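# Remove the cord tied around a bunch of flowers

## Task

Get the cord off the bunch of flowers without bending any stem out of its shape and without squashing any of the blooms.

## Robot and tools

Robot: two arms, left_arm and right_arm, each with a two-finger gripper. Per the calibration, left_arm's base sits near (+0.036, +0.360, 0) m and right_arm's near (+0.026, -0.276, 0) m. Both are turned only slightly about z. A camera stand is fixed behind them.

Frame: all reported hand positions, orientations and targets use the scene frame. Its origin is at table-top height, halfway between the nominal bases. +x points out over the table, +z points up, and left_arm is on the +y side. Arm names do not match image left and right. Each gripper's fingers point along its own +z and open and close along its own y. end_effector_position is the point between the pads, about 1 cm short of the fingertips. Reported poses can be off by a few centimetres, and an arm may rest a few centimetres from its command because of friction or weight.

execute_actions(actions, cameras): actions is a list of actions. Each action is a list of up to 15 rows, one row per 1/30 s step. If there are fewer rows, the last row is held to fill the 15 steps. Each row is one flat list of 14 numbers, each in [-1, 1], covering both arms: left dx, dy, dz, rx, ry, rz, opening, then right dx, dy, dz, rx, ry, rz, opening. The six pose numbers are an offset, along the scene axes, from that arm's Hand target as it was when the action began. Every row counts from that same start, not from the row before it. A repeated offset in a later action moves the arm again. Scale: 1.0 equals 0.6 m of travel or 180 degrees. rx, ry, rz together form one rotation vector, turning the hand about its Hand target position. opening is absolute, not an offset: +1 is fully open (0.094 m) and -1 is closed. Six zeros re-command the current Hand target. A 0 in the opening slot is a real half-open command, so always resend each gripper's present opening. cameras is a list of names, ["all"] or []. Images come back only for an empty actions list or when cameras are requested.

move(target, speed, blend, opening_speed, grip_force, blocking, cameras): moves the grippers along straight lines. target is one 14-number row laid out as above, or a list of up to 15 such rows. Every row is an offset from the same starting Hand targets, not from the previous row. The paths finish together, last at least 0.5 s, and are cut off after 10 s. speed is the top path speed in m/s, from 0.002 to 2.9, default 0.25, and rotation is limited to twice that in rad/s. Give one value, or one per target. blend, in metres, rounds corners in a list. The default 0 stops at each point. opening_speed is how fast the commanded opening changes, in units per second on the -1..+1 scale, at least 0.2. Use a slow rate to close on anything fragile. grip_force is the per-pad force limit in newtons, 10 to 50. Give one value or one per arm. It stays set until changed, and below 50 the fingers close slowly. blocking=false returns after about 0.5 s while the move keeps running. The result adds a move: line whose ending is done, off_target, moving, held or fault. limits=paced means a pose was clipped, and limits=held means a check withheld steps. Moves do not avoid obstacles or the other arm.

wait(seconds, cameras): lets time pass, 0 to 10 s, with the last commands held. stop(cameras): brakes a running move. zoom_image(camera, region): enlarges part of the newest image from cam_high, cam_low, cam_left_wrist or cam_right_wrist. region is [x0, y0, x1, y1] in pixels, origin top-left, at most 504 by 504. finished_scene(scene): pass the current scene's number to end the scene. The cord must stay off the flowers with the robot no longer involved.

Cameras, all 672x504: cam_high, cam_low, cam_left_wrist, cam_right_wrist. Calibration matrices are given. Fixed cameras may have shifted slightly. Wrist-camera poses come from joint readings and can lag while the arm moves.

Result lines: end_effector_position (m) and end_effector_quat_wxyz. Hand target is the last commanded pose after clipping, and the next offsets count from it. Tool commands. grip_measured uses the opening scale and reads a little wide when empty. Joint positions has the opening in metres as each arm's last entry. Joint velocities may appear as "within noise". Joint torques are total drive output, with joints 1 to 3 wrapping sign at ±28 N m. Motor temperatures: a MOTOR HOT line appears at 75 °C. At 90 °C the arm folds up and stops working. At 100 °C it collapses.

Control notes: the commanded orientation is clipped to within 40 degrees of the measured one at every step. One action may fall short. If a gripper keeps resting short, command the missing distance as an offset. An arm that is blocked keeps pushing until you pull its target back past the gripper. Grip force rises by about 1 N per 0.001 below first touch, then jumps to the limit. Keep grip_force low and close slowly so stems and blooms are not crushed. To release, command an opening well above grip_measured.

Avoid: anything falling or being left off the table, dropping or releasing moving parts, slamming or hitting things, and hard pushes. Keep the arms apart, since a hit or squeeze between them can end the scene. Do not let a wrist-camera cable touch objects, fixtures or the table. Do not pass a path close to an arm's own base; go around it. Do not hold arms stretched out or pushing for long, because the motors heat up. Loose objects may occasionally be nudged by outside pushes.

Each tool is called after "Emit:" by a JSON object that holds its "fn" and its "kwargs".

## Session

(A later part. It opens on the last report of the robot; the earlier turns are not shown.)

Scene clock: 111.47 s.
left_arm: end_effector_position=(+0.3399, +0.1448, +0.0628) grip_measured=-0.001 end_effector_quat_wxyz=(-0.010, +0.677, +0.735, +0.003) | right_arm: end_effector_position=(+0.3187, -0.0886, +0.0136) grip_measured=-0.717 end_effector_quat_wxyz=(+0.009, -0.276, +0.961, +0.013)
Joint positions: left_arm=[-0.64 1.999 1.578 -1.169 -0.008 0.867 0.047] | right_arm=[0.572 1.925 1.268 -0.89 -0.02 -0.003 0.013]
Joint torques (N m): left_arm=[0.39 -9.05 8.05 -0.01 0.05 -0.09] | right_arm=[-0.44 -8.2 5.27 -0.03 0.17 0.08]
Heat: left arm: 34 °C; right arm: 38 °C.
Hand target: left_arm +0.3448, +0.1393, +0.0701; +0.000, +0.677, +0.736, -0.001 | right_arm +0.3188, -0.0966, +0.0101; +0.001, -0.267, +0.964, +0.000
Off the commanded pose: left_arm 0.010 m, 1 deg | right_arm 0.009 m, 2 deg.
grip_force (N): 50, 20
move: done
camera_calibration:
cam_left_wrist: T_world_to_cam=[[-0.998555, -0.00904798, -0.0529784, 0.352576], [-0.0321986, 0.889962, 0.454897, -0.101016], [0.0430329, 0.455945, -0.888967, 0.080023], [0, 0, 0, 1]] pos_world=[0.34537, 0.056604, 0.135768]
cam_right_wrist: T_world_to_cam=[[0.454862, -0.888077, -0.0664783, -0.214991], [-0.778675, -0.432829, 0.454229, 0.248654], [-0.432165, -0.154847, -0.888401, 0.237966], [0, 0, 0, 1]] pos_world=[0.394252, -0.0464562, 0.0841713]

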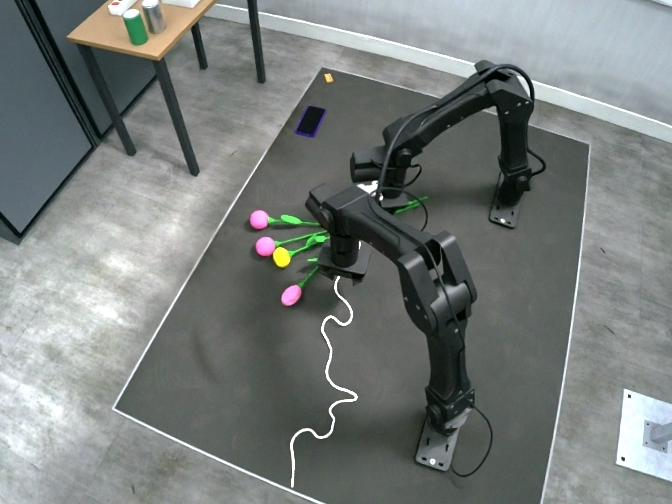

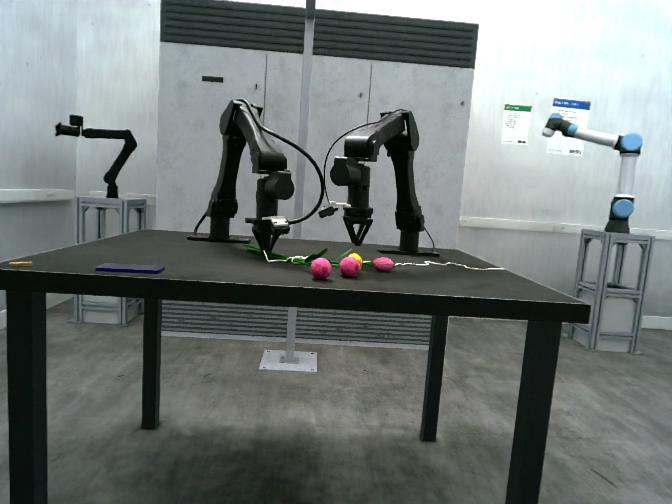

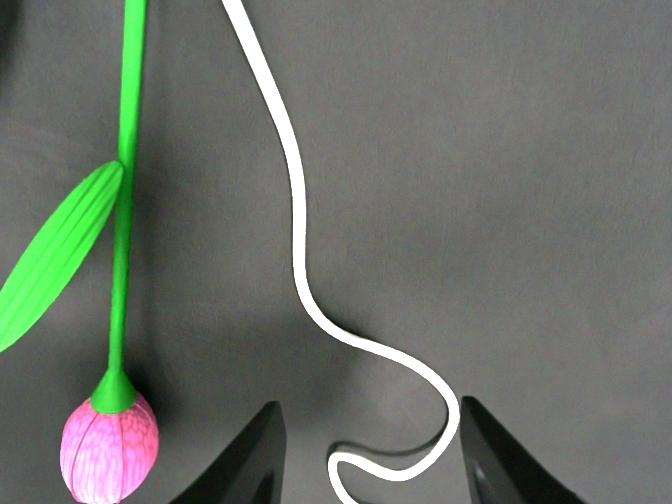

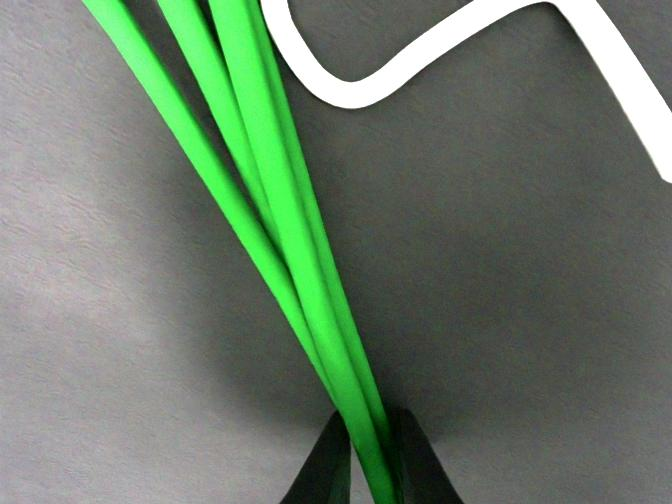

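Emit:
{"fn": "move", "kwargs": {"target": [[0.04,-0.045,-0.03,0,0,0,-0.3,0,0,0,0,0,0,-0.72],[0.04,-0.045,-0.098,0,0,0,-0.3,0,0,0,0,0,0,-0.72],[0.04,-0.045,-0.098,0,0,0,-1,0,0,0,0,0,0,-0.72]], "speed": 0.12, "cameras": ["cam_left_wrist"]}}

Scene clock: 115.30 s.
left_arm: end_effector_position=(+0.3675, +0.1164, +0.0125) grip_measured=-0.960 end_effector_quat_wxyz=(-0.007, +0.676, +0.737, +0.003) | right_arm: end_effector_position=(+0.3187, -0.0886, +0.0136) grip_measured=-0.717 end_effector_quat_wxyz=(+0.009, -0.276, +0.961, +0.013)
Joint positions: left_arm=[-0.657 2.189 1.665 -1.06 -0.008 0.847 0.002] | right_arm=[0.572 1.925 1.268 -0.89 -0.02 -0.003 0.013]
Joint torques (N m): left_arm=[-0.55 -10.65 4.78 0.24 0.05 -0.08] | right_arm=[-0.43 -8.2 5.29 -0.03 0.16 0.07]
Heat: left arm: 34 °C; right arm: 38 °C.
Hand target: left_arm +0.3688, +0.1123, +0.0113; +0.000, +0.677, +0.736, -0.001 | right_arm +0.3188, -0.0966, +0.0101; +0.001, -0.267, +0.964, +0.000
Off the commanded pose: left_arm 0.004 m, 1 deg | right_arm 0.009 m, 2 deg.
grip_force (N): 50, 20
move: done
camera_calibration:
cam_left_wrist: T_world_to_cam=[[-0.998225, -0.0122516, -0.0582763, 0.377529], [-0.0373086, 0.891408, 0.451664, -0.0502642], [0.0464144, 0.453036, -0.890283, 0.0461393], [0, 0, 0, 1]] pos_world=[0.372843, 0.0285284, 0.0857806]
Images, in order (width x height): cam_left_wrist 672x504.

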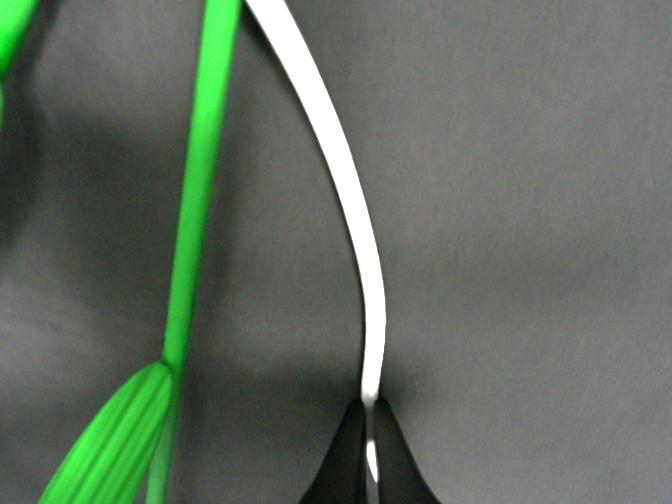

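Pull +y / −x about 30 cm.

Emit:
{"fn": "move", "kwargs": {"target": [[-0.05,0.1,0.02,0,0,0,-1,0,0,0,0,0,0,-0.72],[-0.16,0.5,0.03,0,0,0.1,-1,0,0,0,0,0,0,-0.72]], "speed": 0.07, "blend": 0.02, "cameras": ["cam_right_wrist","cam_high"]}}

Emit:
{"fn": "zoom_image", "kwargs": {"camera": "cam_high", "region": [240, 190, 440, 320]}}

Scene clock: 121.20 s.
left_arm: end_effector_position=(+0.2728, +0.4140, +0.0249) grip_measured=-0.960 end_effector_quat_wxyz=(-0.010, +0.547, +0.837, -0.004) | right_arm: end_effector_position=(+0.3187, -0.0886, +0.0136) grip_measured=-0.717 end_effector_quat_wxyz=(+0.009, -0.276, +0.961, +0.013)
Joint positions: left_arm=[0.196 1.571 0.892 -0.911 -0.008 1.372 0.002] | right_arm=[0.572 1.925 1.268 -0.89 -0.02 -0.003 0.013]
Joint torques (N m): left_arm=[0.34 -7.34 4.14 0.09 0.04 0.09] | right_arm=[-0.43 -8.2 5.29 -0.02 0.16 0.08]
Heat: left arm: 33 °C; right arm: 38 °C.
Hand target: left_arm +0.2728, +0.4123, +0.0293; +0.000, +0.553, +0.833, -0.001 | right_arm +0.3188, -0.0966, +0.0101; +0.001, -0.267, +0.964, +0.000
Off the commanded pose: left_arm 0.005 m, 1 deg | right_arm 0.009 m, 2 deg.
grip_force (N): 50, 20
move: done
camera_calibration:
cam_right_wrist: T_world_to_cam=[[0.454862, -0.888077, -0.0664783, -0.214991], [-0.778675, -0.432829, 0.454229, 0.248654], [-0.432165, -0.154847, -0.888401, 0.237966], [0, 0, 0, 1]] pos_world=[0.394252, -0.0464562, 0.0841713]
Images, in order (width x height): cam_high 672x504, cam_right_wrist 672x504.

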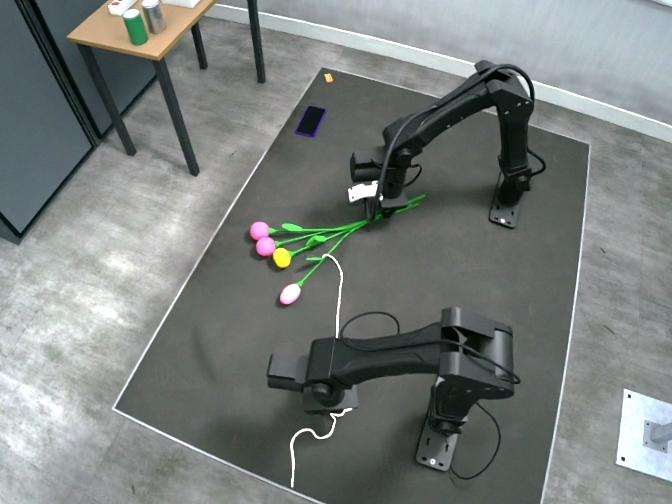

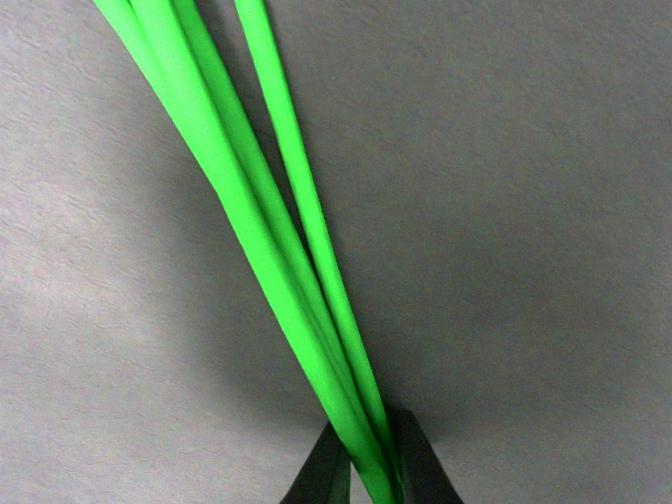

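Scaled by 2.520 from the camera's 672x504 image, which has a finer 960x720 frame.

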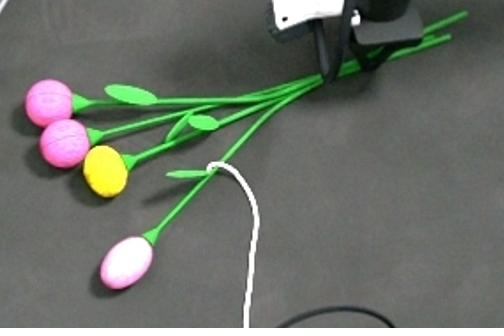

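Almost off. Pull 10 cm more, then set down and release right.

Emit:
{"fn": "move", "kwargs": {"target": [[-0.05,0.15,0,0,0,0.1,-1,0,0,0,0,0,0,-0.72],[-0.05,0.15,-0.028,0,0,0.1,-1,0,0,0,0,0,0,-0.3]], "speed": 0.08, "cameras": ["cam_high"]}}

Emit:
{"fn": "zoom_image", "kwargs": {"camera": "cam_high", "region": [240, 190, 440, 340]}}

Scene clock: 125.93 s.
left_arm: end_effector_position=(+0.2413, +0.5029, +0.0143) grip_measured=-0.960 end_effector_quat_wxyz=(-0.005, +0.410, +0.912, +0.000) | right_arm: end_effector_position=(+0.3202, -0.0909, +0.0136) grip_measured=-0.302 end_effector_quat_wxyz=(+0.010, -0.271, +0.963, +0.007)
Joint positions: left_arm=[0.58 1.605 0.88 -0.851 -0.008 1.442 0.002] | right_arm=[0.57 1.925 1.268 -0.89 -0.008 0.007 0.033]
Joint torques (N m): left_arm=[0.35 -5.14 4.15 0.22 0.04 0.09] | right_arm=[-0.43 -8.18 5.29 -0.03 0.13 0.07]
Heat: left arm: 33 °C; right arm: 38 °C.
Hand target: left_arm +0.2428, +0.5023, +0.0125; +0.000, +0.416, +0.909, +0.000 | right_arm +0.3188, -0.0966, +0.0101; +0.001, -0.267, +0.964, +0.000
Off the commanded pose: left_arm 0.002 m, 1 deg | right_arm 0.007 m, 1 deg.
grip_force (N): 50, 20
move: done
Images, in order (width x height): cam_high 672x504.

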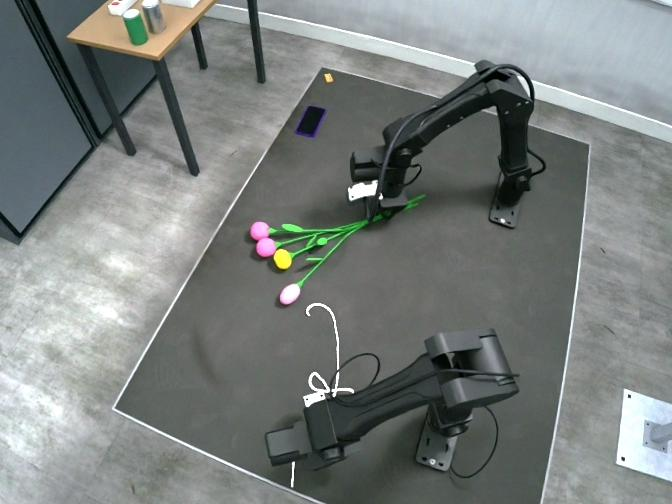

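Scaled by 2.520 from the camera's 672x504 image, which has a finer 960x720 frame.

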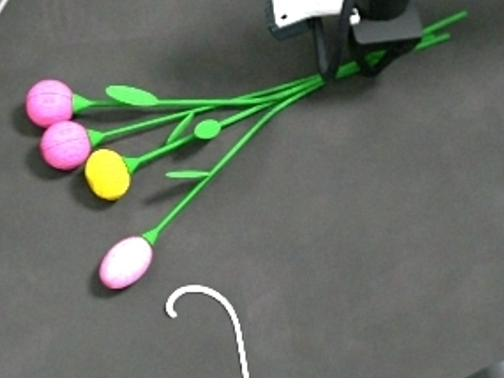

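Emit:
{"fn": "move", "kwargs": {"target": [[0.0,-0.12,0.02,0,0,0,-1,0,0,0.2,0,0,0,0],[0.0,-0.12,-0.003,0,0,0,-1,0,0,0.25,0,0,0,0],[0.0,-0.12,-0.003,0,0,0,0,0,0,0.25,0,0,0,0],[0.0,-0.12,0.2,0,0,0,0,0,0,0.25,0,0,0,0]], "speed": 0.12, "cameras": ["cam_high","cam_low","cam_left_wrist"]}}

Scene clock: 133.80 s.
left_arm: end_effector_position=(+0.2373, +0.4320, +0.1212) grip_measured=-0.001 end_effector_quat_wxyz=(-0.017, +0.415, +0.910, -0.009) | right_arm: end_effector_position=(+0.3145, -0.0928, +0.1495) grip_measured=-0.002 end_effector_quat_wxyz=(-0.013, -0.270, +0.963, +0.004)
Joint positions: left_arm=[0.311 1.387 1.121 -1.342 -0.011 1.184 0.047] | right_arm=[0.57 1.87 1.745 -1.47 -0.016 0.007 0.047]
Joint torques (N m): left_arm=[-0.43 -5.39 7.64 -0.05 0.07 -0.09] | right_arm=[-0.44 -9.8 7.57 -0.13 0.13 0.07]
Heat: left arm: 33 °C; right arm: 39 °C.
Hand target: left_arm +0.2428, +0.4303, +0.1325; +0.000, +0.416, +0.909, +0.000 | right_arm +0.3188, -0.0966, +0.1601; +0.001, -0.267, +0.964, +0.000
Off the commanded pose: left_arm 0.013 m, 2 deg | right_arm 0.012 m, 2 deg.
grip_force (N): 50, 20
move: off_target (left_arm, right_arm)
camera_calibration:
cam_left_wrist: T_world_to_cam=[[-0.800256, -0.598831, -0.0314992, 0.460935], [-0.543764, 0.702516, 0.459121, -0.184659], [-0.252807, 0.384543, -0.887815, 0.10637], [0, 0, 0, 1]] pos_world=[0.295346, 0.364844, 0.193737]
Images, in order (width x height): cam_high 672x504, cam_low 672x504, cam_left_wrist 672x504.

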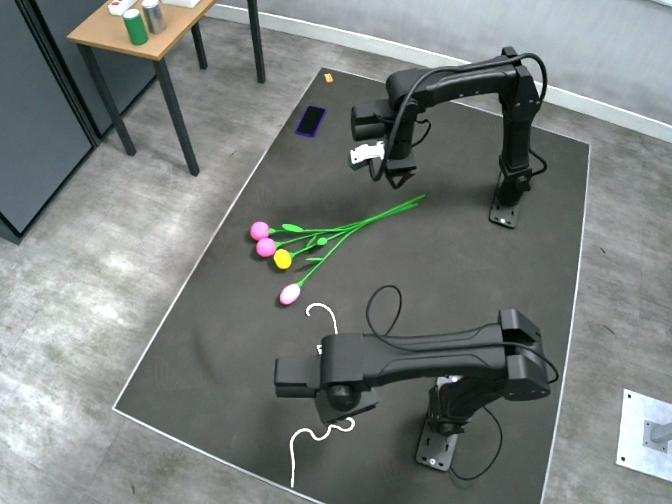

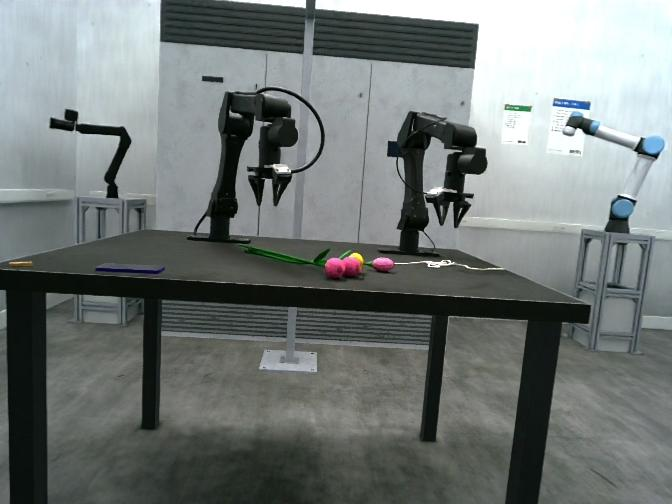

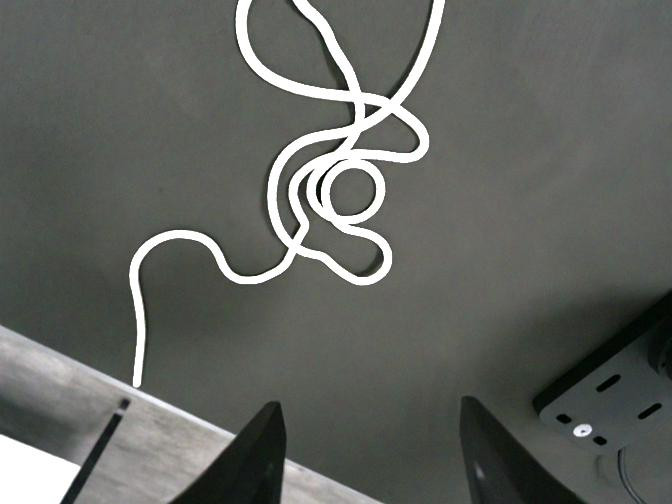

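All clear; the cord is on the table.

Emit:
{"fn": "finished_scene", "kwargs": {"scene": 2}}

The scene is finished: the task was done.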